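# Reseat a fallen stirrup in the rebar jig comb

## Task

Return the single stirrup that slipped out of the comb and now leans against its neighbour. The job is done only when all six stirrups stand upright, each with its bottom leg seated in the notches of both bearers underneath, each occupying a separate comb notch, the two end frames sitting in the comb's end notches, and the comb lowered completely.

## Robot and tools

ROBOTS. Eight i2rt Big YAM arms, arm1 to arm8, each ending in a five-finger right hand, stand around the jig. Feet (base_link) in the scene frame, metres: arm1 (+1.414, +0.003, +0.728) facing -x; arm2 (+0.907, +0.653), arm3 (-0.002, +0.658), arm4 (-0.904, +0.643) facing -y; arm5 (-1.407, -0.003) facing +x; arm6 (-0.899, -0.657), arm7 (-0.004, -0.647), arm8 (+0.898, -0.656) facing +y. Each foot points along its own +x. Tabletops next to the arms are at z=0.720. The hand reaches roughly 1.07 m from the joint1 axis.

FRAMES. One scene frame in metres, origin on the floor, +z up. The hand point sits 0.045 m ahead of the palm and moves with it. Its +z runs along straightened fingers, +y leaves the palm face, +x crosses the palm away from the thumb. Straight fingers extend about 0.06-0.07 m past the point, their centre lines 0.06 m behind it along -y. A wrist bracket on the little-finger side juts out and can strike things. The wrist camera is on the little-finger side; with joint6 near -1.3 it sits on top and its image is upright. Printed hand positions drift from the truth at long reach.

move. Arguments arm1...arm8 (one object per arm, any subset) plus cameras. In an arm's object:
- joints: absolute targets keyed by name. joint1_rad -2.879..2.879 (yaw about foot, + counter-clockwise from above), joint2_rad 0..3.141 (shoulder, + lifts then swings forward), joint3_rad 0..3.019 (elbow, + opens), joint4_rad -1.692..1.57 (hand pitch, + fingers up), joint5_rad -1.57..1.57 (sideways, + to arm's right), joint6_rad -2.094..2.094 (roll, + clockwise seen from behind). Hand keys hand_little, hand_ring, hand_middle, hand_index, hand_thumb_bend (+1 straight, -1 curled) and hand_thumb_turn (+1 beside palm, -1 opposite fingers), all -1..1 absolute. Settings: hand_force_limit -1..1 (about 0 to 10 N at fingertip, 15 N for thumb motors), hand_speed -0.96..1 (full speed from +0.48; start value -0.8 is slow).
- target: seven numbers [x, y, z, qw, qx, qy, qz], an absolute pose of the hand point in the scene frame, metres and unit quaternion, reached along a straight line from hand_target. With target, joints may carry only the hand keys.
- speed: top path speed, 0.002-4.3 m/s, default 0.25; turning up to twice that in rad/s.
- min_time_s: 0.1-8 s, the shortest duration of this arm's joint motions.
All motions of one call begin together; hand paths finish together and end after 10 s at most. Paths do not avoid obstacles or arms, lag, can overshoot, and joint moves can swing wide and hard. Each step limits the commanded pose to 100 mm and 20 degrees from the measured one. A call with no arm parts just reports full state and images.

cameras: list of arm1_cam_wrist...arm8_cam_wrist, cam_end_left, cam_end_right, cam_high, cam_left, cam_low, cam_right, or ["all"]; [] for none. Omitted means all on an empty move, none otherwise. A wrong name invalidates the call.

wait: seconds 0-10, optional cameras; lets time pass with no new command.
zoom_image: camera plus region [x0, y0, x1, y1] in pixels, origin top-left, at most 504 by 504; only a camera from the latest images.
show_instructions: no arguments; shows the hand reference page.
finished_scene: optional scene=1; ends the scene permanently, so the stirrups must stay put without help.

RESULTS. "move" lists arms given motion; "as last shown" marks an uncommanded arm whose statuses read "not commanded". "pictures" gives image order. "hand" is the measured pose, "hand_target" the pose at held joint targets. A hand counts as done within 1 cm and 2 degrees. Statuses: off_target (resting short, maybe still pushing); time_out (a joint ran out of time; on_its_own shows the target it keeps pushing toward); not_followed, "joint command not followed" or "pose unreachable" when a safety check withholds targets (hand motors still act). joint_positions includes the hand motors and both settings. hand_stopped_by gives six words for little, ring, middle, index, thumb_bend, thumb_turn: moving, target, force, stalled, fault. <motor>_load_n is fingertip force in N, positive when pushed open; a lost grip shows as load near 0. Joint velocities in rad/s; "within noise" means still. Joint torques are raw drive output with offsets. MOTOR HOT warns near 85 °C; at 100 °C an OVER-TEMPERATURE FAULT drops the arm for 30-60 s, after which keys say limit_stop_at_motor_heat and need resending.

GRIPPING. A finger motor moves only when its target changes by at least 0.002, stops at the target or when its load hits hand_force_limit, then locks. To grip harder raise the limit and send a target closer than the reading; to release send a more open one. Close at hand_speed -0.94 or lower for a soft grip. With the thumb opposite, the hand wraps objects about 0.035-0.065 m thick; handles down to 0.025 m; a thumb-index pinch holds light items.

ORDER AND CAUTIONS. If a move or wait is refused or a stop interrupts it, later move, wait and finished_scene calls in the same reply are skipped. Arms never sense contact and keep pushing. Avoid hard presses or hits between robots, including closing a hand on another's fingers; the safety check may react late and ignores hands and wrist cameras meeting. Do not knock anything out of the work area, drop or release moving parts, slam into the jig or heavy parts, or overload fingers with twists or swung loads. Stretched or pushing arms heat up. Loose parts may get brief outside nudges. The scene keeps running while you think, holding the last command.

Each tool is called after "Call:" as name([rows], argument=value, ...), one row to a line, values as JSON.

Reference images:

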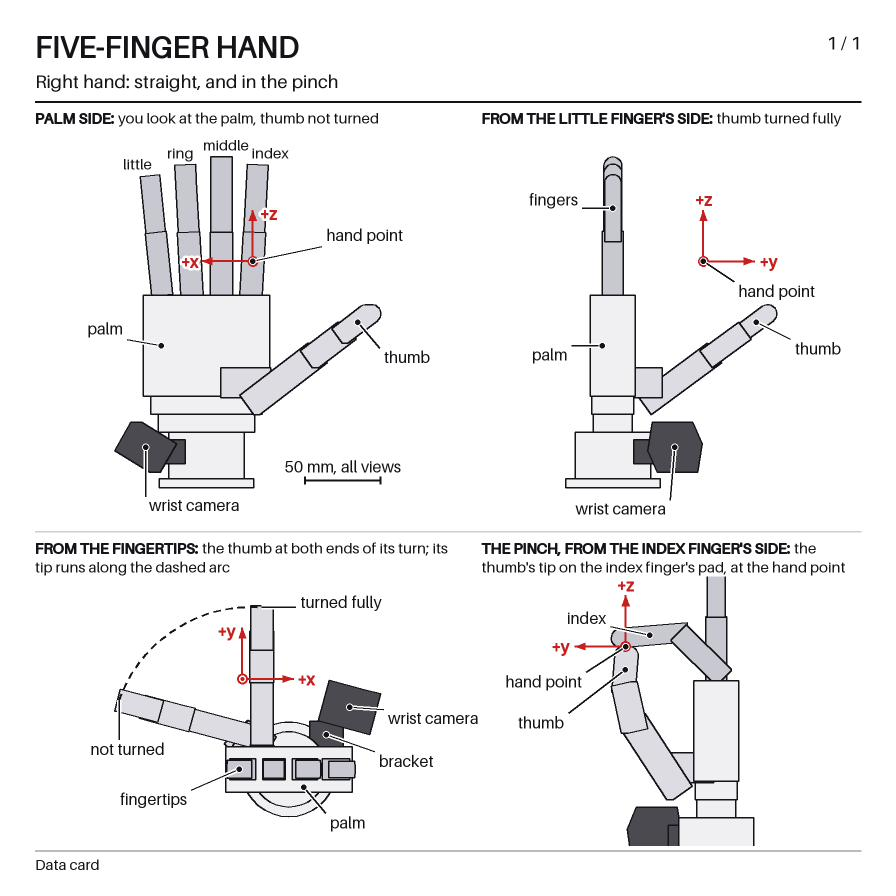

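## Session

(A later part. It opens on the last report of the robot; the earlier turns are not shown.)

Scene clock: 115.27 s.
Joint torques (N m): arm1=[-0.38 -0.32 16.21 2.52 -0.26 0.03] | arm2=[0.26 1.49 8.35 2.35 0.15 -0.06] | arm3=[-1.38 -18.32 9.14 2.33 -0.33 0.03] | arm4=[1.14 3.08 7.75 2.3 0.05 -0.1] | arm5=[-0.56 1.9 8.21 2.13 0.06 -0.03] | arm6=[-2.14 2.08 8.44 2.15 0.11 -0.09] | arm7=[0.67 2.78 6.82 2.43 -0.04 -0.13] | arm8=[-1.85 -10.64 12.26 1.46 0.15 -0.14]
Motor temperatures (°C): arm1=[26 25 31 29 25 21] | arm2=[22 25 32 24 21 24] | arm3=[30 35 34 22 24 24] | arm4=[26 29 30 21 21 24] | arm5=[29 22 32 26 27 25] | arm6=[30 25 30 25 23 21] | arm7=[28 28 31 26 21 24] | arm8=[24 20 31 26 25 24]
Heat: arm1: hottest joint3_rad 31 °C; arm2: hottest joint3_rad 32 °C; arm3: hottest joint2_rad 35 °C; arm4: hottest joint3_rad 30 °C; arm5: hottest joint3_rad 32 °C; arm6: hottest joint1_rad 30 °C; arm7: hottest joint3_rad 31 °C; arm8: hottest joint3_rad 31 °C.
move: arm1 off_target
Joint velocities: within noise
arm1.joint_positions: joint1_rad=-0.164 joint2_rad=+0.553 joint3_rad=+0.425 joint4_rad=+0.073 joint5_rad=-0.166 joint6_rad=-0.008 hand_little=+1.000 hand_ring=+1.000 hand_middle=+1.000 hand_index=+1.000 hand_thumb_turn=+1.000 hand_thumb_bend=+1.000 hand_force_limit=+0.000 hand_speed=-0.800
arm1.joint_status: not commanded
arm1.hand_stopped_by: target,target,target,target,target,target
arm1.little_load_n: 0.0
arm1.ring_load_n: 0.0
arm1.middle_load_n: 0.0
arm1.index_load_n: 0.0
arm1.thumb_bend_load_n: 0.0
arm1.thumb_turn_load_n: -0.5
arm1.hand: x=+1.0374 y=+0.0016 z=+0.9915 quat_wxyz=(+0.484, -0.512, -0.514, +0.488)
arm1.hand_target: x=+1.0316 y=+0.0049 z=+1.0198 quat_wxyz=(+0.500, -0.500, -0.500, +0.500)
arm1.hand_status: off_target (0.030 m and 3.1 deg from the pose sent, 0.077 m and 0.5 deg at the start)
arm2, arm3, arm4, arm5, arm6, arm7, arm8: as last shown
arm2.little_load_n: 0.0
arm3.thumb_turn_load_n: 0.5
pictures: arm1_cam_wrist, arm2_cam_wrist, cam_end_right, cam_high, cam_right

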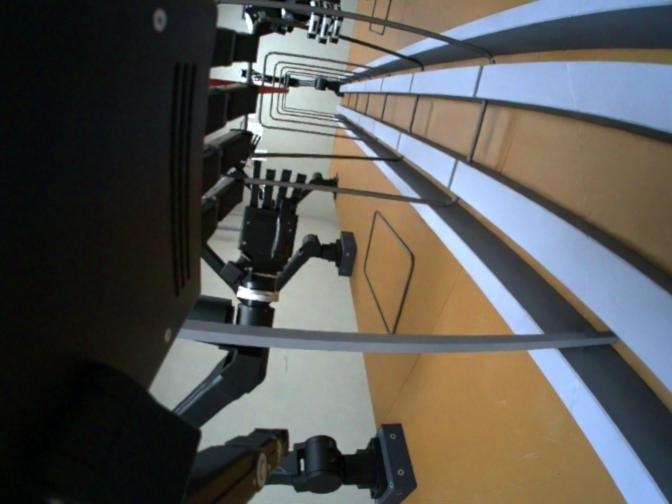

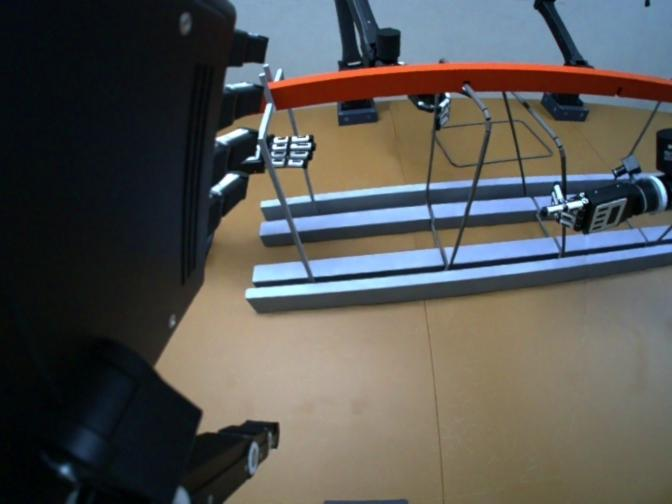

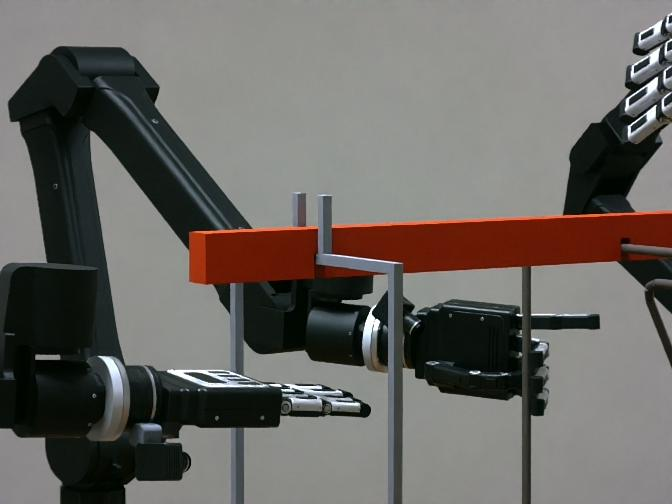

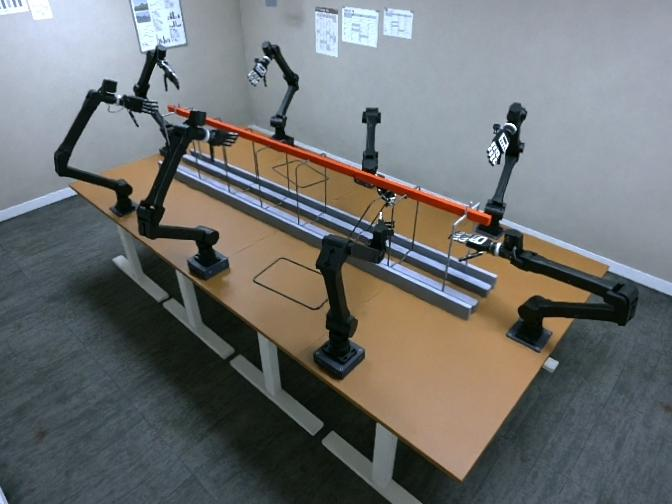

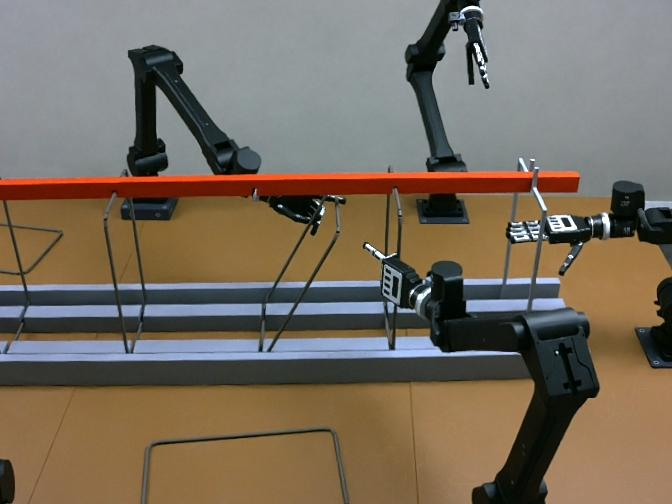

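Call:
move(arm1={"target": [1.05, 0.005, 1.06, 0.5, -0.5, -0.5, 0.5], "speed": 0.08, "joints": {"hand_little": -1.0, "hand_ring": -1.0, "hand_middle": -1.0, "hand_index": -1.0, "hand_speed": -0.5}}, cameras=["arm1_cam_wrist", "cam_right", "cam_end_right", "arm2_cam_wrist", "cam_high"])

Call:
zoom_image(camera="arm2_cam_wrist", region=[150, 30, 400, 230])

Call:
zoom_image(camera="cam_high", region=[400, 160, 560, 280])

Scene clock: 119.23 s.
Joint torques (N m): arm1=[-0.38 0.26 18.44 1.42 -0.2 0.05] | arm2=[0.32 1.44 8.34 2.35 0.15 -0.06] | arm3=[-1.08 -18.37 9.21 2.29 -0.32 0.03] | arm4=[1.14 3.08 7.77 2.32 0.05 -0.09] | arm5=[-0.15 2.14 8.21 2.03 0.05 -0.09] | arm6=[-2.02 2.02 8.49 2.15 0.11 -0.08] | arm7=[0.5 2.55 6.82 2.48 -0.04 -0.11] | arm8=[-1.9 -10.58 12.38 1.44 0.16 -0.14]
Motor temperatures (°C): arm1=[26 25 31 29 25 21] | arm2=[22 25 32 24 21 24] | arm3=[30 35 34 22 24 24] | arm4=[26 29 30 21 21 24] | arm5=[29 22 32 26 27 25] | arm6=[30 25 30 25 23 21] | arm7=[28 28 31 26 21 24] | arm8=[24 20 31 26 25 24]
Heat: arm1: hottest joint3_rad 31 °C; arm2: hottest joint3_rad 32 °C; arm3: hottest joint2_rad 35 °C; arm4: hottest joint3_rad 30 °C; arm5: hottest joint3_rad 32 °C; arm6: hottest joint1_rad 30 °C; arm7: hottest joint3_rad 31 °C; arm8: hottest joint3_rad 31 °C.
move: arm1 off_target
Joint velocities: within noise
arm1.joint_positions: joint1_rad=-0.179 joint2_rad=+0.476 joint3_rad=+0.487 joint4_rad=-0.063 joint5_rad=-0.184 joint6_rad=-0.008 hand_little=+1.000 hand_ring=-1.000 hand_middle=-1.000 hand_index=-1.000 hand_thumb_turn=+1.000 hand_thumb_bend=+1.000 hand_force_limit=+0.000 hand_speed=-0.500
arm1.joint_status: hand_little off_target (ended at +1.000, target -1.000); the others done
arm1.hand_stopped_by: fault,target,target,target,target,target
arm1.little_load_n: 0.0
arm1.ring_load_n: 0.0
arm1.middle_load_n: 0.0
arm1.index_load_n: 0.0
arm1.thumb_bend_load_n: 0.0
arm1.thumb_turn_load_n: -0.5
arm1.hand: x=+1.0533 y=+0.0013 z=+1.0224 quat_wxyz=(+0.484, -0.511, -0.514, +0.490)
arm1.hand_target: x=+1.0517 y=+0.0047 z=+1.0593 quat_wxyz=(+0.500, -0.500, -0.500, +0.500)
arm1.hand_status: off_target (0.038 m and 3.0 deg from the pose sent, 0.070 m and 3.1 deg at the start)
arm2, arm3, arm4, arm5, arm6, arm7, arm8: as last shown
arm3.ring_load_n: 1.5
arm3.index_load_n: 1.0
arm3.thumb_bend_load_n: 4.5
arm6.index_load_n: 0.5
arm8.ring_load_n: 0.0
pictures: arm1_cam_wrist, arm2_cam_wrist, cam_end_right, cam_high, cam_right

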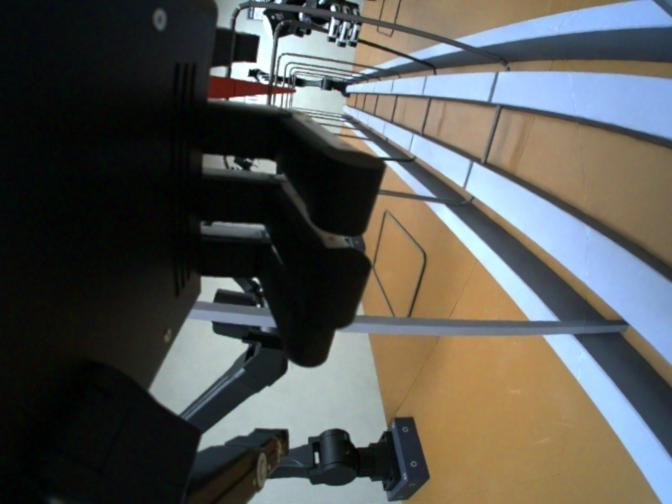

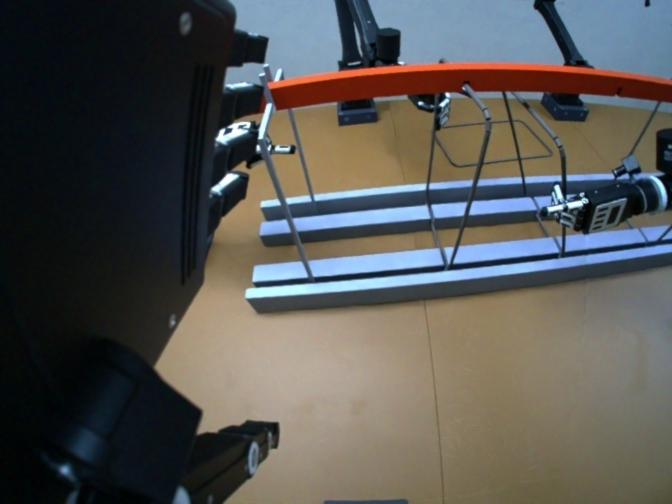

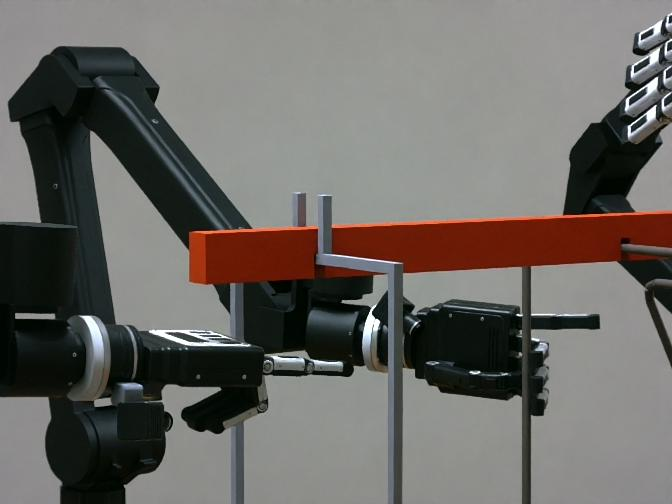

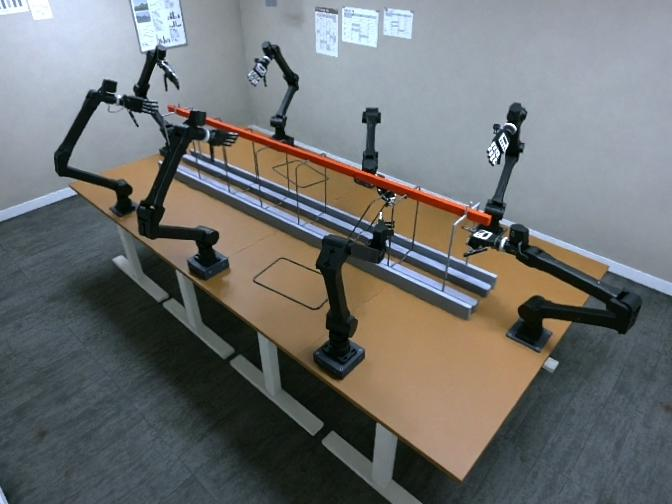

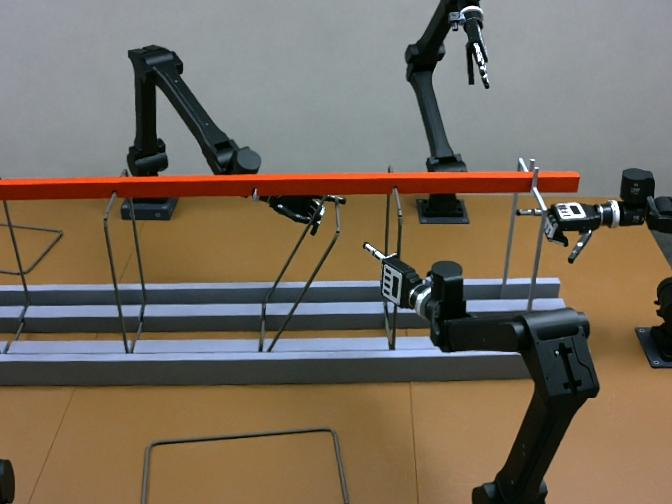

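Scaled by 2.016 from the camera's image (finer frame: 960x720).

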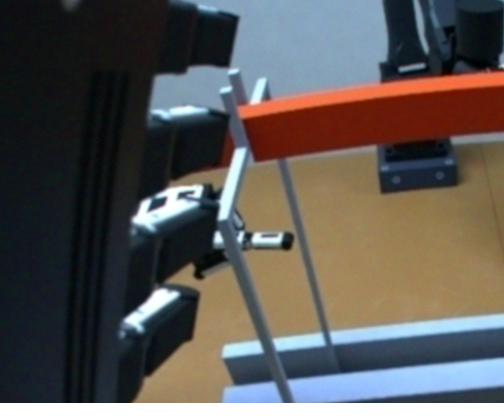

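Scaled by 3.150 from the camera's image (finer frame: 960x720).

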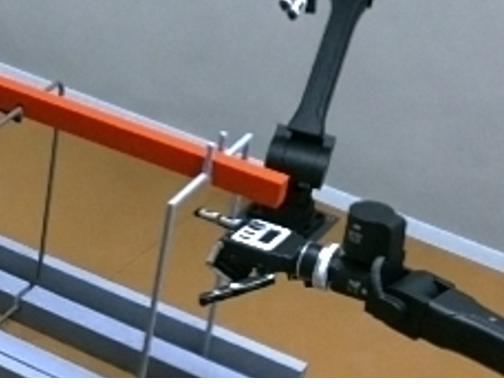

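Call:
move(arm1={"target": [1.13, -0.02, 1.0, 0.5, -0.5, -0.5, 0.5], "speed": 0.12, "joints": {"hand_ring": 1.0, "hand_middle": 1.0, "hand_index": 1.0}}, arm2={"target": [0.90, 0.24, 1.03, 0.0, 0.0, 0.7071, -0.7071], "speed": 0.15}, cameras=["arm2_cam_wrist", "cam_right", "cam_end_right", "cam_high"])

Scene clock: 126.13 s.
Joint torques (N m): arm1=[1.2 3.25 11.37 1.66 0.11 0.11] | arm2=[-0.09 -1.44 9.18 3 0.19 0.05] | arm3=[-1.32 -18.49 9.17 2.33 -0.33 0.04] | arm4=[1.08 3.19 7.73 2.33 0.05 -0.09] | arm5=[-0.21 1.79 8.18 2.13 0.07 -0.08] | arm6=[-2.02 2.14 8.49 2.17 0.12 -0.09] | arm7=[0.62 2.67 6.76 2.47 -0.04 -0.12] | arm8=[-1.61 -10.7 12.33 1.47 0.16 -0.14]
Motor temperatures (°C): arm1=[25 25 32 29 25 21] | arm2=[22 25 33 24 21 24] | arm3=[30 35 34 22 24 24] | arm4=[26 29 30 21 21 24] | arm5=[29 22 32 26 27 25] | arm6=[30 25 30 25 23 21] | arm7=[28 28 31 26 21 24] | arm8=[23 20 31 26 25 23]
Heat: arm1: hottest joint3_rad 32 °C; arm2: hottest joint3_rad 33 °C; arm3: hottest joint2_rad 35 °C; arm4: hottest joint3_rad 30 °C; arm5: hottest joint3_rad 32 °C; arm6: hottest joint1_rad 30 °C; arm7: hottest joint3_rad 31 °C; arm8: hottest joint3_rad 31 °C.
move: arm1 done; arm2 done
Joint velocities: within noise
arm1.joint_positions: joint1_rad=-0.095 joint2_rad=+0.083 joint3_rad=+0.371 joint4_rad=-0.273 joint5_rad=-0.083 joint6_rad=-0.008 hand_little=+1.000 hand_ring=+1.000 hand_middle=+1.000 hand_index=+1.000 hand_thumb_turn=+1.000 hand_thumb_bend=+1.000 hand_force_limit=+0.000 hand_speed=-0.500
arm1.joint_status: all done
arm1.hand_stopped_by: fault,target,target,target,target,target
arm1.little_load_n: 0.0
arm1.ring_load_n: 0.0
arm1.middle_load_n: 0.0
arm1.index_load_n: 0.0
arm1.thumb_bend_load_n: 0.0
arm1.thumb_turn_load_n: -0.5
arm1.hand: x=+1.1281 y=-0.0168 z=+1.0092 quat_wxyz=(+0.508, -0.496, -0.496, +0.500)
arm1.hand_target: x=+1.1297 y=-0.0199 z=+1.0001 quat_wxyz=(+0.500, -0.500, -0.500, +0.500)
arm1.hand_status: done (0.010 m and 1.1 deg from the pose sent, 0.083 m and 3.0 deg at the start)
arm2.joint_positions: joint1_rad=-0.176 joint2_rad=+0.693 joint3_rad=+0.535 joint4_rad=+0.128 joint5_rad=-0.161 joint6_rad=-0.018 hand_little=+1.000 hand_ring=+1.000 hand_middle=+1.000 hand_index=+1.000 hand_thumb_turn=+1.000 hand_thumb_bend=+1.000 hand_force_limit=+0.000 hand_speed=-0.800
arm2.joint_status: not commanded
arm2.hand_stopped_by: target,target,target,target,target,target
arm2.little_load_n: 0.0
arm2.ring_load_n: 0.0
arm2.middle_load_n: 0.0
arm2.index_load_n: 0.0
arm2.thumb_bend_load_n: 0.0
arm2.thumb_turn_load_n: -0.5
arm2.hand: x=+0.9021 y=+0.2427 z=+1.0255 quat_wxyz=(+0.001, +0.006, -0.713, +0.701)
arm2.hand_target: x=+0.9000 y=+0.2402 z=+1.0300 quat_wxyz=(+0.000, +0.000, -0.707, +0.707)
arm2.hand_status: done (0.006 m and 1.2 deg from the pose sent, 0.287 m and 71.0 deg at the start)
arm3, arm8: as last shown
arm3.middle_load_n: 2.5
arm3.index_load_n: 1.5
arm3.thumb_bend_load_n: 5.0
arm4.joint_positions: joint1_rad=+0.384 joint2_rad=+0.552 joint3_rad=+1.350 joint4_rad=-1.286 joint5_rad=+0.102 joint6_rad=-0.981 hand_little=+1.000 hand_ring=+1.000 hand_middle=+1.000 hand_index=+1.000 hand_thumb_turn=+1.000 hand_thumb_bend=+1.000 hand_force_limit=+0.000 hand_speed=-0.800
arm4.joint_status: not commanded
arm4.hand_stopped_by: target,target,target,target,target,target
arm4.little_load_n: 0.0
arm4.ring_load_n: 0.0
arm4.middle_load_n: 0.0
arm4.index_load_n: 0.0
arm4.thumb_bend_load_n: 0.0
arm4.thumb_turn_load_n: 0.0
arm4.hand: x=-0.8792 y=+0.4314 z=+1.2836 quat_wxyz=(+0.195, +0.515, -0.683, +0.479)
arm4.hand_target: x=-0.8796 y=+0.4322 z=+1.2924 quat_wxyz=(+0.197, +0.511, -0.679, +0.488)
arm4.hand_status: not commanded
arm5.joint_positions: joint1_rad=+0.098 joint2_rad=+0.650 joint3_rad=+1.435 joint4_rad=-1.275 joint5_rad=+0.139 joint6_rad=-1.336 hand_little=+1.000 hand_ring=+1.000 hand_middle=+1.000 hand_index=+1.000 hand_thumb_turn=+1.000 hand_thumb_bend=+1.000 hand_force_limit=+0.000 hand_speed=-0.800
arm5.joint_status: not commanded
arm5.hand_stopped_by: target,target,target,target,target,target
arm5.little_load_n: 0.0
arm5.ring_load_n: 0.0
arm5.middle_load_n: 0.0
arm5.index_load_n: 0.0
arm5.thumb_bend_load_n: 0.0
arm5.thumb_turn_load_n: 0.0
arm5.hand: x=-1.1677 y=-0.0576 z=+1.2974 quat_wxyz=(-0.025, +0.847, -0.095, +0.522)
arm5.hand_target: x=-1.1690 y=-0.0577 z=+1.3064 quat_wxyz=(-0.027, +0.842, -0.095, +0.531)
arm5.hand_status: not commanded
arm6.joint_positions: joint1_rad=-0.123 joint2_rad=+0.630 joint3_rad=+1.447 joint4_rad=-1.200 joint5_rad=+0.216 joint6_rad=-1.427 hand_little=+1.000 hand_ring=+1.000 hand_middle=+1.000 hand_index=+1.000 hand_thumb_turn=+1.000 hand_thumb_bend=+1.000 hand_force_limit=+0.000 hand_speed=-0.800
arm6.joint_status: not commanded
arm6.hand_stopped_by: target,target,target,target,target,target
arm6.little_load_n: 0.0
arm6.ring_load_n: 0.0
arm6.middle_load_n: 0.0
arm6.index_load_n: 0.0
arm6.thumb_bend_load_n: 0.0
arm6.thumb_turn_load_n: 0.0
arm6.hand: x=-0.7750 y=-0.4274 z=+1.2815 quat_wxyz=(-0.330, +0.693, +0.455, +0.451)
arm6.hand_target: x=-0.7752 y=-0.4293 z=+1.2898 quat_wxyz=(-0.337, +0.690, +0.451, +0.456)
arm6.hand_status: not commanded
arm7.joint_positions: joint1_rad=+0.184 joint2_rad=+0.572 joint3_rad=+1.384 joint4_rad=-1.227 joint5_rad=+0.000 joint6_rad=-0.962 hand_little=+1.000 hand_ring=+1.000 hand_middle=+1.000 hand_index=+1.000 hand_thumb_turn=+1.000 hand_thumb_bend=+1.000 hand_force_limit=+0.000 hand_speed=-0.800
arm7.joint_status: not commanded
arm7.hand_stopped_by: target,target,target,target,target,target
arm7.little_load_n: 0.0
arm7.ring_load_n: 0.0
arm7.middle_load_n: 0.0
arm7.index_load_n: 0.0
arm7.thumb_bend_load_n: 0.0
arm7.thumb_turn_load_n: 0.0
arm7.hand: x=-0.0190 y=-0.4192 z=+1.2830 quat_wxyz=(-0.506, +0.699, +0.463, +0.201)
arm7.hand_target: x=-0.0188 y=-0.4202 z=+1.2935 quat_wxyz=(-0.515, +0.694, +0.459, +0.205)
arm7.hand_status: not commanded
arm8.ring_load_n: 0.5
arm8.middle_load_n: 0.5
pictures: arm2_cam_wrist, cam_end_right, cam_high, cam_right

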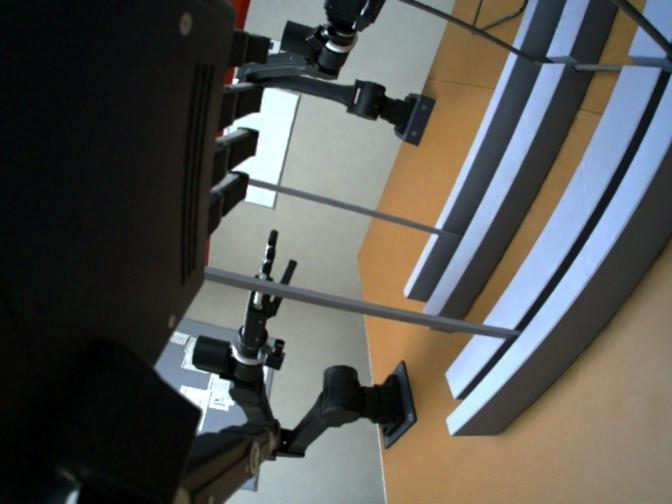

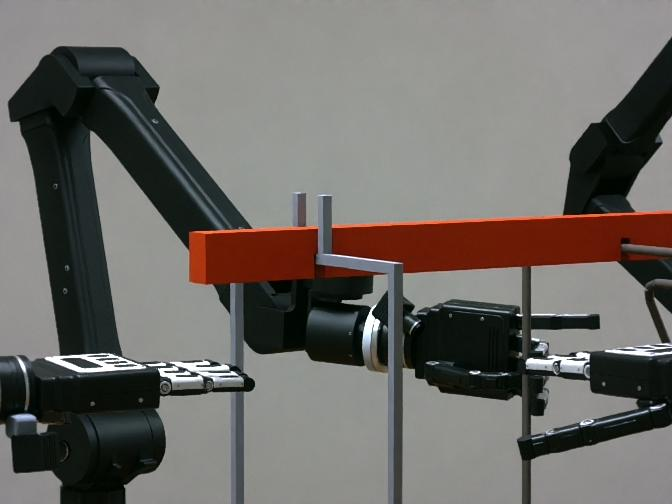

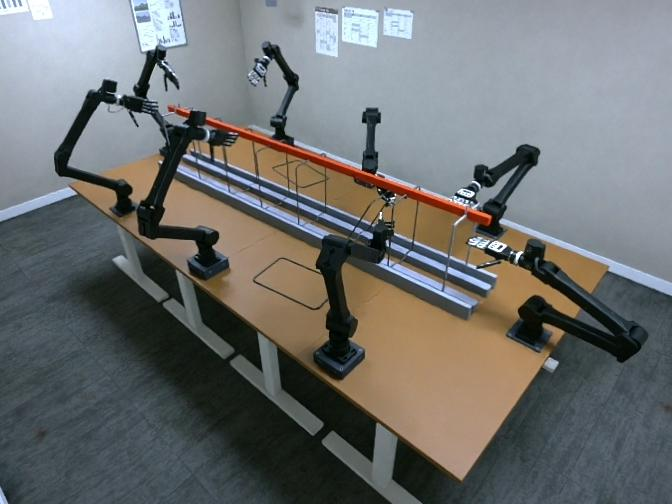

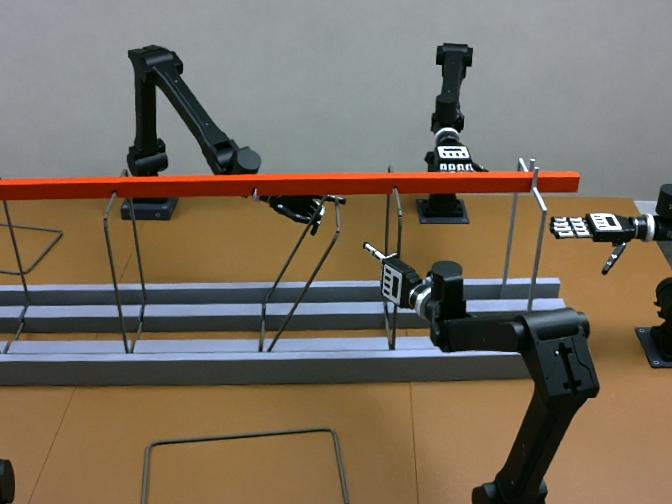

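Call:
move(arm2={"target": [0.90, -0.015, 1.05, 0.0, 0.0, 0.7071, -0.7071], "speed": 0.12}, cameras=["arm2_cam_wrist", "cam_right", "cam_end_right", "arm8_cam_wrist"])

Call:
zoom_image(camera="cam_right", region=[380, 150, 560, 280])

Scene clock: 129.20 s.
Joint torques (N m): arm1=[1.85 2.14 11.3 1.65 0.09 0.11] | arm2=[0.97 -10.23 12.74 2.65 0.19 0.08] | arm3=[-1.03 -18.43 9.14 2.35 -0.33 0.04] | arm4=[1.26 3.19 7.76 2.32 0.05 -0.1] | arm5=[-0.56 1.67 8.21 1.99 0.06 -0.06] | arm6=[-2.08 2.02 8.54 2.15 0.12 -0.1] | arm7=[0.79 2.55 6.86 2.47 -0.05 -0.12] | arm8=[-1.9 -10.46 12.26 1.47 0.16 -0.15]
Motor temperatures (°C): arm1=[25 25 32 29 25 21] | arm2=[22 25 34 24 21 24] | arm3=[30 35 34 22 24 24] | arm4=[26 29 30 21 21 24] | arm5=[29 22 32 26 27 25] | arm6=[30 25 30 25 23 21] | arm7=[28 28 31 26 21 24] | arm8=[23 20 31 26 25 23]
Heat: arm1: hottest joint3_rad 32 °C; arm2: hottest joint3_rad 34 °C; arm3: hottest joint2_rad 35 °C; arm4: hottest joint3_rad 30 °C; arm5: hottest joint3_rad 32 °C; arm6: hottest joint1_rad 30 °C; arm7: hottest joint3_rad 31 °C; arm8: hottest joint3_rad 31 °C.
move: arm2 off_target
Joint velocities: within noise
arm1, arm3, arm4, arm5, arm6, arm7, arm8: as last shown
arm1.thumb_bend_load_n: -0.5
arm2.joint_positions: joint1_rad=-0.105 joint2_rad=+1.447 joint3_rad=+1.043 joint4_rad=+0.332 joint5_rad=-0.078 joint6_rad=-0.016 hand_little=+1.000 hand_ring=+1.000 hand_middle=+1.000 hand_index=+1.000 hand_thumb_turn=+1.000 hand_thumb_bend=+1.000 hand_force_limit=+0.000 hand_speed=-0.800
arm2.joint_status: not commanded
arm2.hand_stopped_by: target,target,target,target,target,target
arm2.little_load_n: 0.0
arm2.ring_load_n: 0.0
arm2.middle_load_n: 0.0
arm2.index_load_n: 0.0
arm2.thumb_bend_load_n: 0.0
arm2.thumb_turn_load_n: 0.0
arm2.hand: x=+0.8957 y=+0.0017 z=+1.0169 quat_wxyz=(+0.004, +0.001, -0.728, +0.686)
arm2.hand_target: x=+0.9002 y=-0.0124 z=+1.0499 quat_wxyz=(+0.000, +0.000, -0.707, +0.707)
arm2.hand_status: off_target (0.037 m and 3.4 deg from the pose sent, 0.259 m and 1.2 deg at the start)
arm3.ring_load_n: 2.0
arm3.middle_load_n: 3.0
arm3.index_load_n: 1.0
arm3.thumb_turn_load_n: 1.0
arm5.middle_load_n: 0.5
arm6.little_load_n: 0.5
arm7.little_load_n: 0.5
arm8.ring_load_n: 0.0
arm8.index_load_n: 2.5
pictures: arm2_cam_wrist, arm8_cam_wrist, cam_end_right, cam_right

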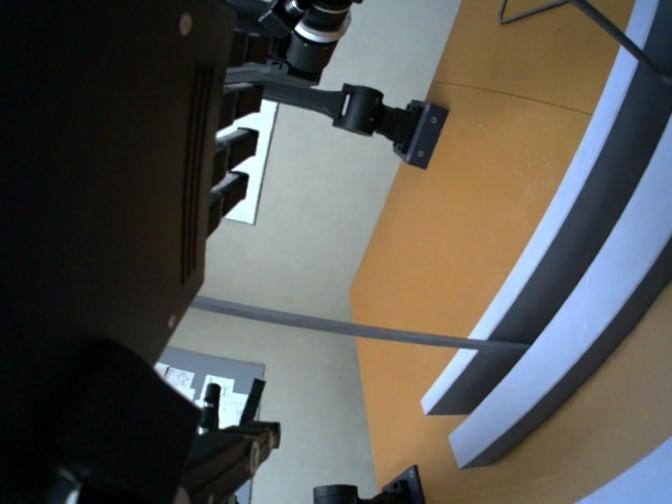

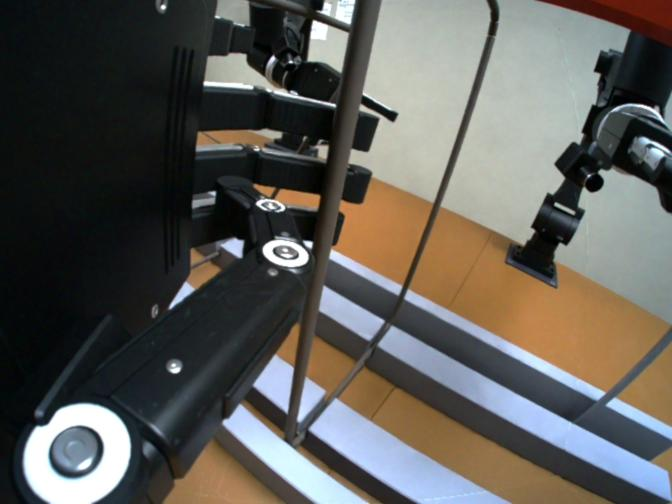

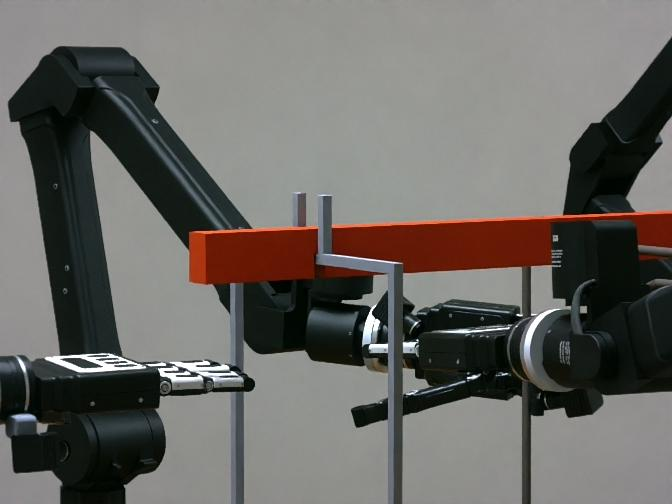

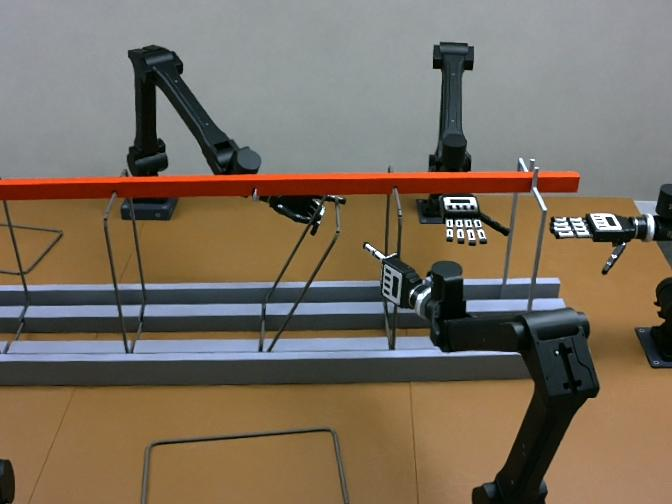

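Scaled by 2.800 from the camera's image (finer frame: 960x720).

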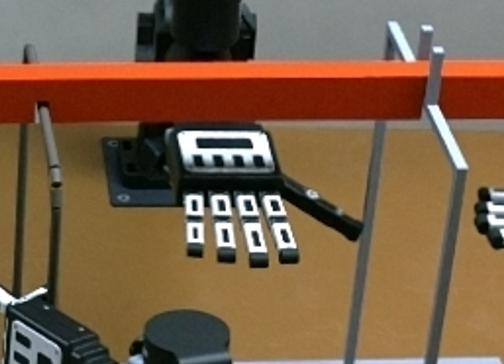

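Call:
move(arm2={"target": [0.902, -0.03, 1.09, 0.0, 0.0, 0.6852, -0.7283], "speed": 0.08}, cameras=["cam_right", "cam_end_right", "arm8_cam_wrist", "cam_low"])

Call:
zoom_image(camera="cam_right", region=[380, 150, 560, 280])

Call:
zoom_image(camera="cam_end_right", region=[300, 200, 672, 420])

Scene clock: 131.40 s.
Joint torques (N m): arm1=[2.08 1.96 11.15 1.32 0.09 0.04] | arm2=[0.97 -10.46 12.7 2.5 0.2 0.09] | arm3=[-1.32 -18.2 9.2 2.35 -0.33 0.03] | arm4=[1.26 3.19 7.76 2.3 0.04 -0.1] | arm5=[-0.38 1.96 8.03 1.92 0.08 -0.06] | arm6=[-1.96 2.02 8.46 2.21 0.11 -0.08] | arm7=[0.79 2.78 6.79 2.44 -0.03 -0.11] | arm8=[-1.9 -10.34 12.38 1.44 0.16 -0.15]
Motor temperatures (°C): arm1=[25 25 32 29 25 21] | arm2=[22 25 34 24 21 24] | arm3=[30 35 34 22 24 24] | arm4=[26 29 30 21 21 24] | arm5=[29 22 32 26 27 25] | arm6=[30 25 30 25 23 21] | arm7=[28 27 31 25 21 24] | arm8=[23 20 31 26 25 23]
Heat: arm1: hottest joint3_rad 32 °C; arm2: hottest joint3_rad 34 °C; arm3: hottest joint2_rad 35 °C; arm4: hottest joint3_rad 30 °C; arm5: hottest joint3_rad 32 °C; arm6: hottest joint1_rad 30 °C; arm7: hottest joint3_rad 31 °C; arm8: hottest joint3_rad 31 °C.
move: arm2 off_target
Joint velocities: within noise
arm1, arm3, arm4, arm5, arm6, arm7, arm8: as last shown
arm1.thumb_bend_load_n: 0.0
arm2.joint_positions: joint1_rad=-0.099 joint2_rad=+1.457 joint3_rad=+1.123 joint4_rad=+0.332 joint5_rad=-0.072 joint6_rad=-0.012 hand_little=+1.000 hand_ring=+1.000 hand_middle=+1.000 hand_index=+1.000 hand_thumb_turn=+1.000 hand_thumb_bend=+1.000 hand_force_limit=+0.000 hand_speed=-0.800
arm2.joint_status: not commanded
arm2.hand_stopped_by: target,target,target,target,target,target
arm2.little_load_n: 0.0
arm2.ring_load_n: 0.0
arm2.middle_load_n: 0.0
arm2.index_load_n: 0.0
arm2.thumb_bend_load_n: 0.0
arm2.thumb_turn_load_n: -0.5
arm2.hand: x=+0.8970 y=-0.0163 z=+1.0603 quat_wxyz=(+0.005, +0.001, -0.703, +0.711)
arm2.hand_target: x=+0.9020 y=-0.0278 z=+1.0899 quat_wxyz=(+0.000, +0.000, -0.685, +0.728)
arm2.hand_status: off_target (0.033 m and 3.0 deg from the pose sent, 0.080 m and 6.9 deg at the start)
arm3.ring_load_n: 1.5
arm3.thumb_turn_load_n: 0.5
arm4.ring_load_n: -0.5
arm4.thumb_turn_load_n: 0.5
arm5.middle_load_n: 0.0
arm6.little_load_n: 0.0
arm7.little_load_n: 0.0
arm8.middle_load_n: 1.0
arm8.index_load_n: 3.0
pictures: arm8_cam_wrist, cam_end_right, cam_low, cam_right

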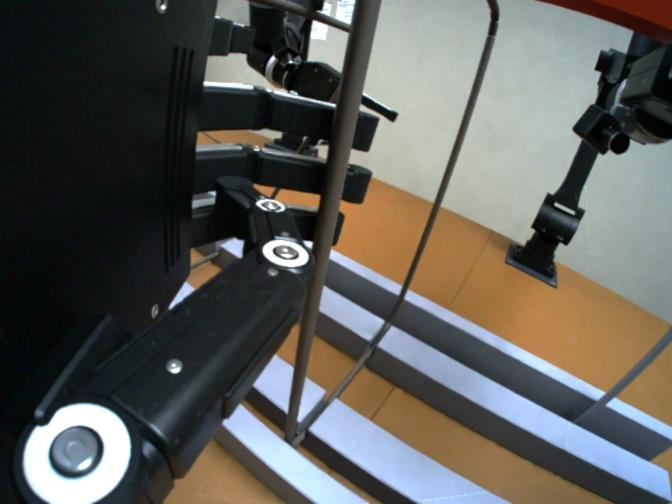

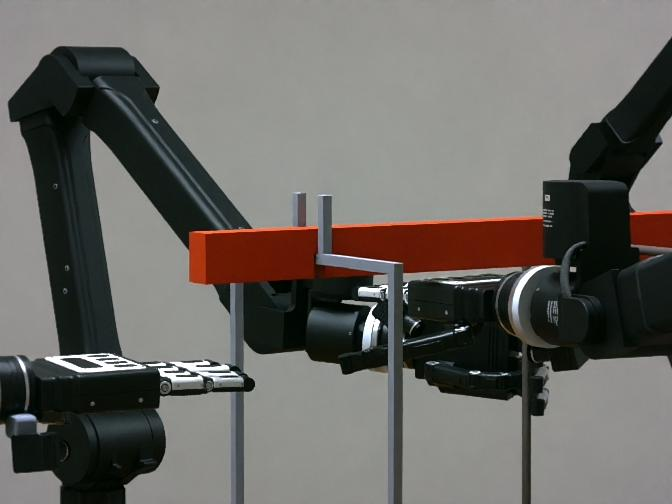

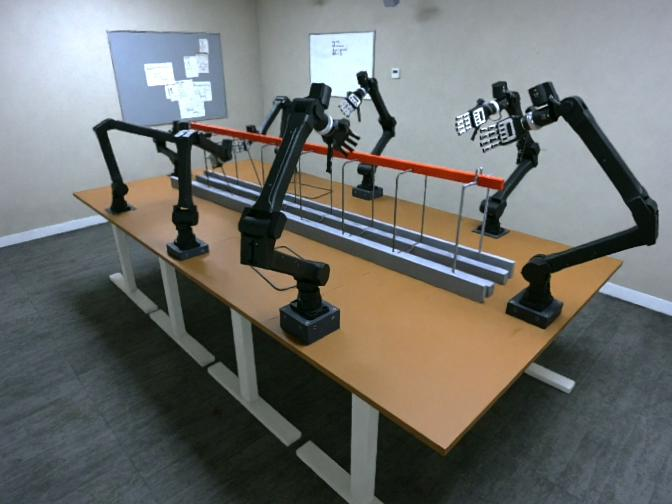

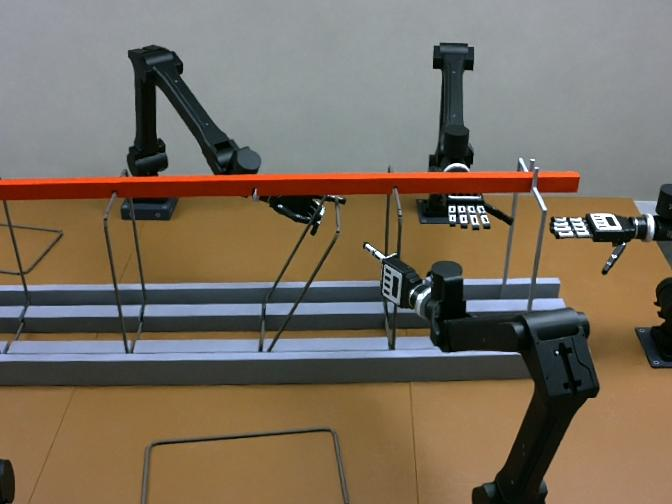

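Scaled by 2.800 from the camera's image (finer frame: 960x720).

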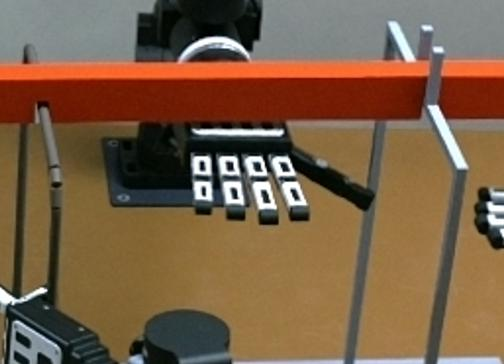

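Scaled by 1.355 from the camera's image (finer frame: 960x720).

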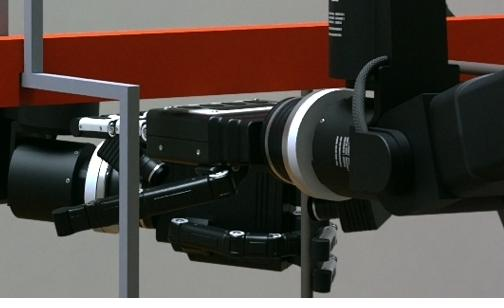

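Call:
move(arm7={"target": [0.09, -0.22, 1.03, 0.6325, -0.3162, -0.6325, -0.3162], "speed": 0.15, "joints": {"hand_thumb_turn": -1.0}}, cameras=["arm7_cam_wrist", "cam_right", "cam_left"])

Scene clock: 137.83 s.
Joint torques (N m): arm1=[1.38 2.08 11.34 1.57 0.05 0.04] | arm2=[0.97 -10.46 12.7 2.48 0.2 0.08] | arm3=[-1.32 -18.2 9.14 2.36 -0.34 0.03] | arm4=[1.32 3.14 7.75 2.33 0.05 -0.1] | arm5=[-0.26 2.14 8.21 2.06 0.08 -0.07] | arm6=[-2.08 2.14 8.53 2.14 0.11 -0.09] | arm7=[0.03 -2.2 5.67 2.56 -0.27 0.01] | arm8=[-1.79 -10.52 12.36 1.44 0.16 -0.15]
Motor temperatures (°C): arm1=[25 25 32 28 25 21] | arm2=[22 26 35 24 21 24] | arm3=[30 35 34 22 24 24] | arm4=[26 29 30 21 21 24] | arm5=[29 22 32 26 27 25] | arm6=[30 25 30 25 23 21] | arm7=[28 27 31 25 21 24] | arm8=[23 20 32 26 25 23]
Heat: arm1: hottest joint3_rad 32 °C; arm2: hottest joint3_rad 35 °C; arm3: hottest joint2_rad 35 °C; arm4: hottest joint3_rad 30 °C; arm5: hottest joint3_rad 32 °C; arm6: hottest joint1_rad 30 °C; arm7: hottest joint3_rad 31 °C; arm8: hottest joint3_rad 32 °C.
move: arm7 done
Joint velocities: within noise
arm1, arm2, arm4, arm5, arm6: as last shown
arm2.thumb_turn_load_n: 0.0
arm3.joint_positions: joint1_rad=+0.675 joint2_rad=+1.814 joint3_rad=+1.402 joint4_rad=-0.133 joint5_rad=-0.867 joint6_rad=-1.983 hand_little=+1.000 hand_ring=-0.299 hand_middle=-0.289 hand_index=-0.299 hand_thumb_turn=-1.000 hand_thumb_bend=-0.515 hand_force_limit=-0.500 hand_speed=-0.870
arm3.joint_status: not commanded
arm3.hand_stopped_by: target,target,force,force,force,target
arm3.little_load_n: 0.0
arm3.ring_load_n: 2.0
arm3.middle_load_n: 2.5
arm3.index_load_n: 1.5
arm3.thumb_bend_load_n: 5.0
arm3.thumb_turn_load_n: 1.0
arm3.hand: x=+0.5329 y=+0.1342 z=+0.9559 quat_wxyz=(-0.016, +0.816, +0.003, +0.578)
arm3.hand_target: x=+0.5211 y=+0.1241 z=+0.9749 quat_wxyz=(+0.000, +0.809, +0.000, +0.588)
arm3.hand_status: not commanded
arm4.ring_load_n: 0.0
arm4.thumb_turn_load_n: -0.5
arm7.joint_positions: joint1_rad=-0.618 joint2_rad=+1.040 joint3_rad=+0.473 joint4_rad=+0.570 joint5_rad=-1.243 joint6_rad=-1.577 hand_little=+1.000 hand_ring=+1.000 hand_middle=+1.000 hand_index=+1.000 hand_thumb_turn=-1.000 hand_thumb_bend=+1.000 hand_force_limit=+0.000 hand_speed=-0.800
arm7.joint_status: all done
arm7.hand_stopped_by: target,target,target,target,target,target
arm7.little_load_n: 0.0
arm7.ring_load_n: 0.0
arm7.middle_load_n: 0.0
arm7.index_load_n: 0.0
arm7.thumb_bend_load_n: 0.0
arm7.thumb_turn_load_n: 0.0
arm7.hand: x=+0.0875 y=-0.2193 z=+1.0317 quat_wxyz=(-0.631, +0.313, +0.635, +0.317)
arm7.hand_target: x=+0.0900 y=-0.2200 z=+1.0299 quat_wxyz=(-0.632, +0.316, +0.633, +0.316)
arm7.hand_status: done (0.003 m and 0.5 deg from the pose sent, 0.340 m and 52.3 deg at the start)
arm8.joint_positions: joint1_rad=+0.215 joint2_rad=+1.336 joint3_rad=+0.680 joint4_rad=+0.605 joint5_rad=-0.401 joint6_rad=-1.548 hand_little=+1.000 hand_ring=-0.026 hand_middle=-0.009 hand_index=+0.001 hand_thumb_turn=-1.000 hand_thumb_bend=-0.714 hand_force_limit=-0.650 hand_speed=-0.900
arm8.joint_status: not commanded
arm8.hand_stopped_by: target,force,force,force,force,target
arm8.little_load_n: 0.0
arm8.ring_load_n: 0.5
arm8.middle_load_n: 0.5
arm8.index_load_n: 2.5
arm8.thumb_bend_load_n: 2.5
arm8.thumb_turn_load_n: 0.5
arm8.hand: x=+0.7298 y=-0.1054 z=+1.0071 quat_wxyz=(-0.625, +0.329, +0.644, +0.295)
arm8.hand_target: x=+0.7338 y=-0.0941 z=+1.0382 quat_wxyz=(-0.632, +0.316, +0.632, +0.316)
arm8.hand_status: not commanded
pictures: arm7_cam_wrist, cam_left, cam_right

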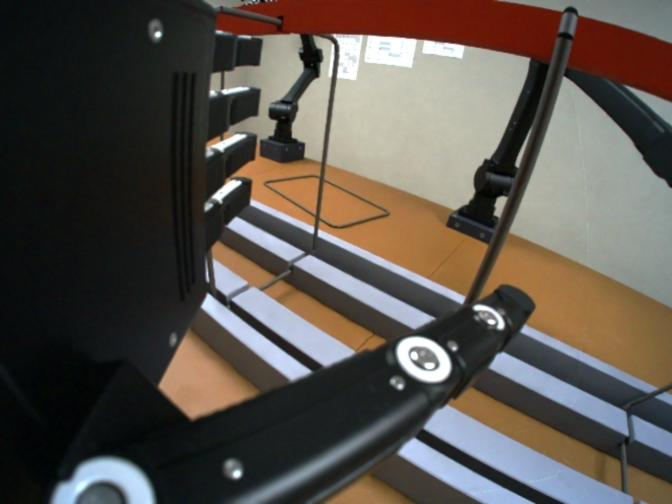

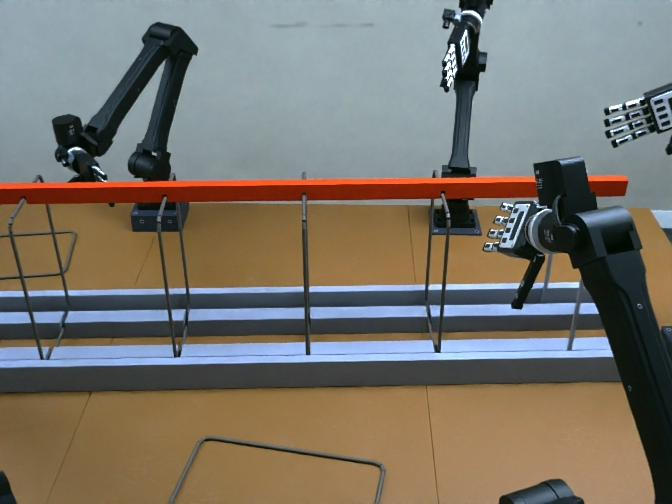

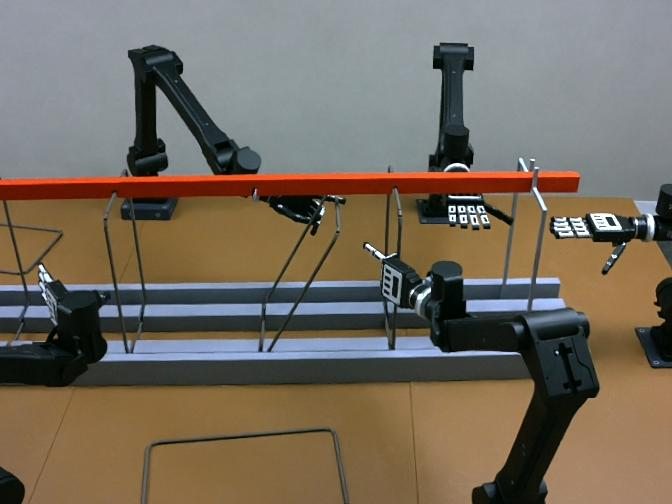

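Call:
move(arm7={"target": [0.135, -0.165, 1.035, 0.6325, -0.3162, -0.6325, -0.3162], "speed": 0.1, "joints": {"hand_speed": -0.85, "hand_force_limit": -0.6}}, cameras=["arm7_cam_wrist"])

Call:
zoom_image(camera="arm7_cam_wrist", region=[180, 50, 600, 400])

Scene clock: 139.73 s.
Joint torques (N m): arm1=[1.73 2.49 11.28 1.58 0.1 0.03] | arm2=[1.03 -10.52 12.7 2.5 0.2 0.08] | arm3=[-1.03 -18.37 9.14 2.4 -0.32 0.02] | arm4=[1.14 3.08 7.77 2.32 0.04 -0.1] | arm5=[-0.03 2.26 8.08 1.91 0.05 -0.03] | arm6=[-1.96 2.02 8.49 2.21 0.12 -0.08] | arm7=[0.15 -4.72 8.38 2.43 -0.3 0] | arm8=[-1.85 -10.52 12.38 1.47 0.17 -0.15]
Motor temperatures (°C): arm1=[25 25 32 28 25 21] | arm2=[22 26 35 24 21 24] | arm3=[30 35 34 22 24 24] | arm4=[26 29 30 21 21 24] | arm5=[29 22 32 26 27 25] | arm6=[30 25 30 25 23 21] | arm7=[28 27 31 25 21 24] | arm8=[23 20 32 26 25 23]
Heat: arm1: hottest joint3_rad 32 °C; arm2: hottest joint3_rad 35 °C; arm3: hottest joint2_rad 35 °C; arm4: hottest joint3_rad 30 °C; arm5: hottest joint3_rad 32 °C; arm6: hottest joint1_rad 30 °C; arm7: hottest joint3_rad 31 °C; arm8: hottest joint3_rad 32 °C.
move: arm7 off_target
Joint velocities: within noise
arm1, arm2, arm3, arm4, arm5, arm6, arm8: as last shown
arm1.ring_load_n: -0.5
arm2.ring_load_n: -0.5
arm2.thumb_turn_load_n: -0.5
arm3.ring_load_n: 1.5
arm3.middle_load_n: 3.0
arm3.index_load_n: 1.0
arm3.thumb_turn_load_n: 0.5
arm4.thumb_turn_load_n: 0.0
arm6.middle_load_n: -0.5
arm7.joint_positions: joint1_rad=-0.638 joint2_rad=+1.257 joint3_rad=+0.597 joint4_rad=+0.614 joint5_rad=-1.260 joint6_rad=-1.577 hand_little=+1.000 hand_ring=+1.000 hand_middle=+1.000 hand_index=+1.000 hand_thumb_turn=-1.000 hand_thumb_bend=+1.000 hand_force_limit=-0.600 hand_speed=-0.850
arm7.joint_status: all done
arm7.hand_stopped_by: target,target,target,target,target,target
arm7.little_load_n: 0.0
arm7.ring_load_n: 0.0
arm7.middle_load_n: 0.0
arm7.index_load_n: 0.0
arm7.thumb_bend_load_n: 0.0
arm7.thumb_turn_load_n: 0.0
arm7.hand: x=+0.1261 y=-0.1745 z=+1.0136 quat_wxyz=(-0.633, +0.331, +0.632, +0.301)
arm7.hand_target: x=+0.1346 y=-0.1660 z=+1.0349 quat_wxyz=(-0.632, +0.316, +0.633, +0.316)
arm7.hand_status: off_target (0.025 m and 2.4 deg from the pose sent, 0.072 m and 0.5 deg at the start)
arm8.middle_load_n: 1.0
arm8.index_load_n: 3.5

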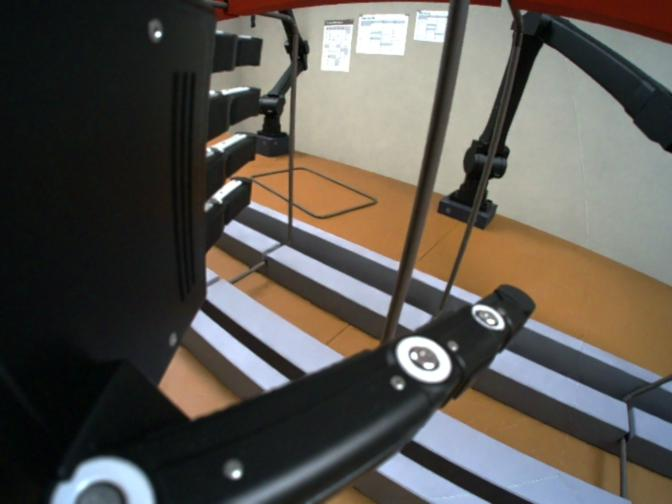

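Scaled by 1.200 from the camera's image (finer frame: 960x720).

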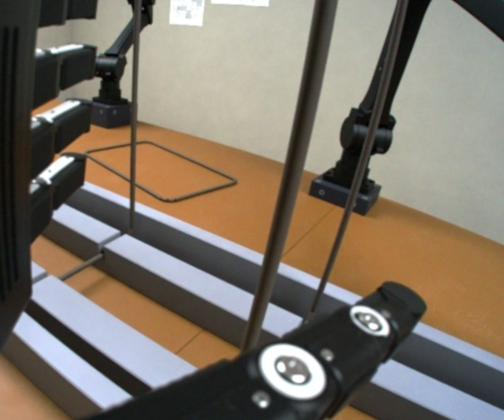

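Call:
zoom_image(camera="arm7_cam_wrist", region=[350, 180, 480, 300])

Scaled by 3.877 from the camera's image (finer frame: 960x720).

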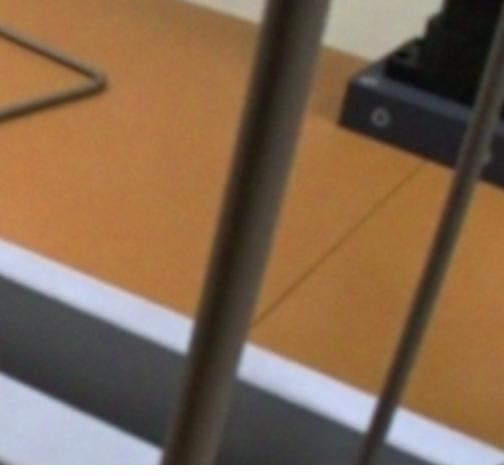

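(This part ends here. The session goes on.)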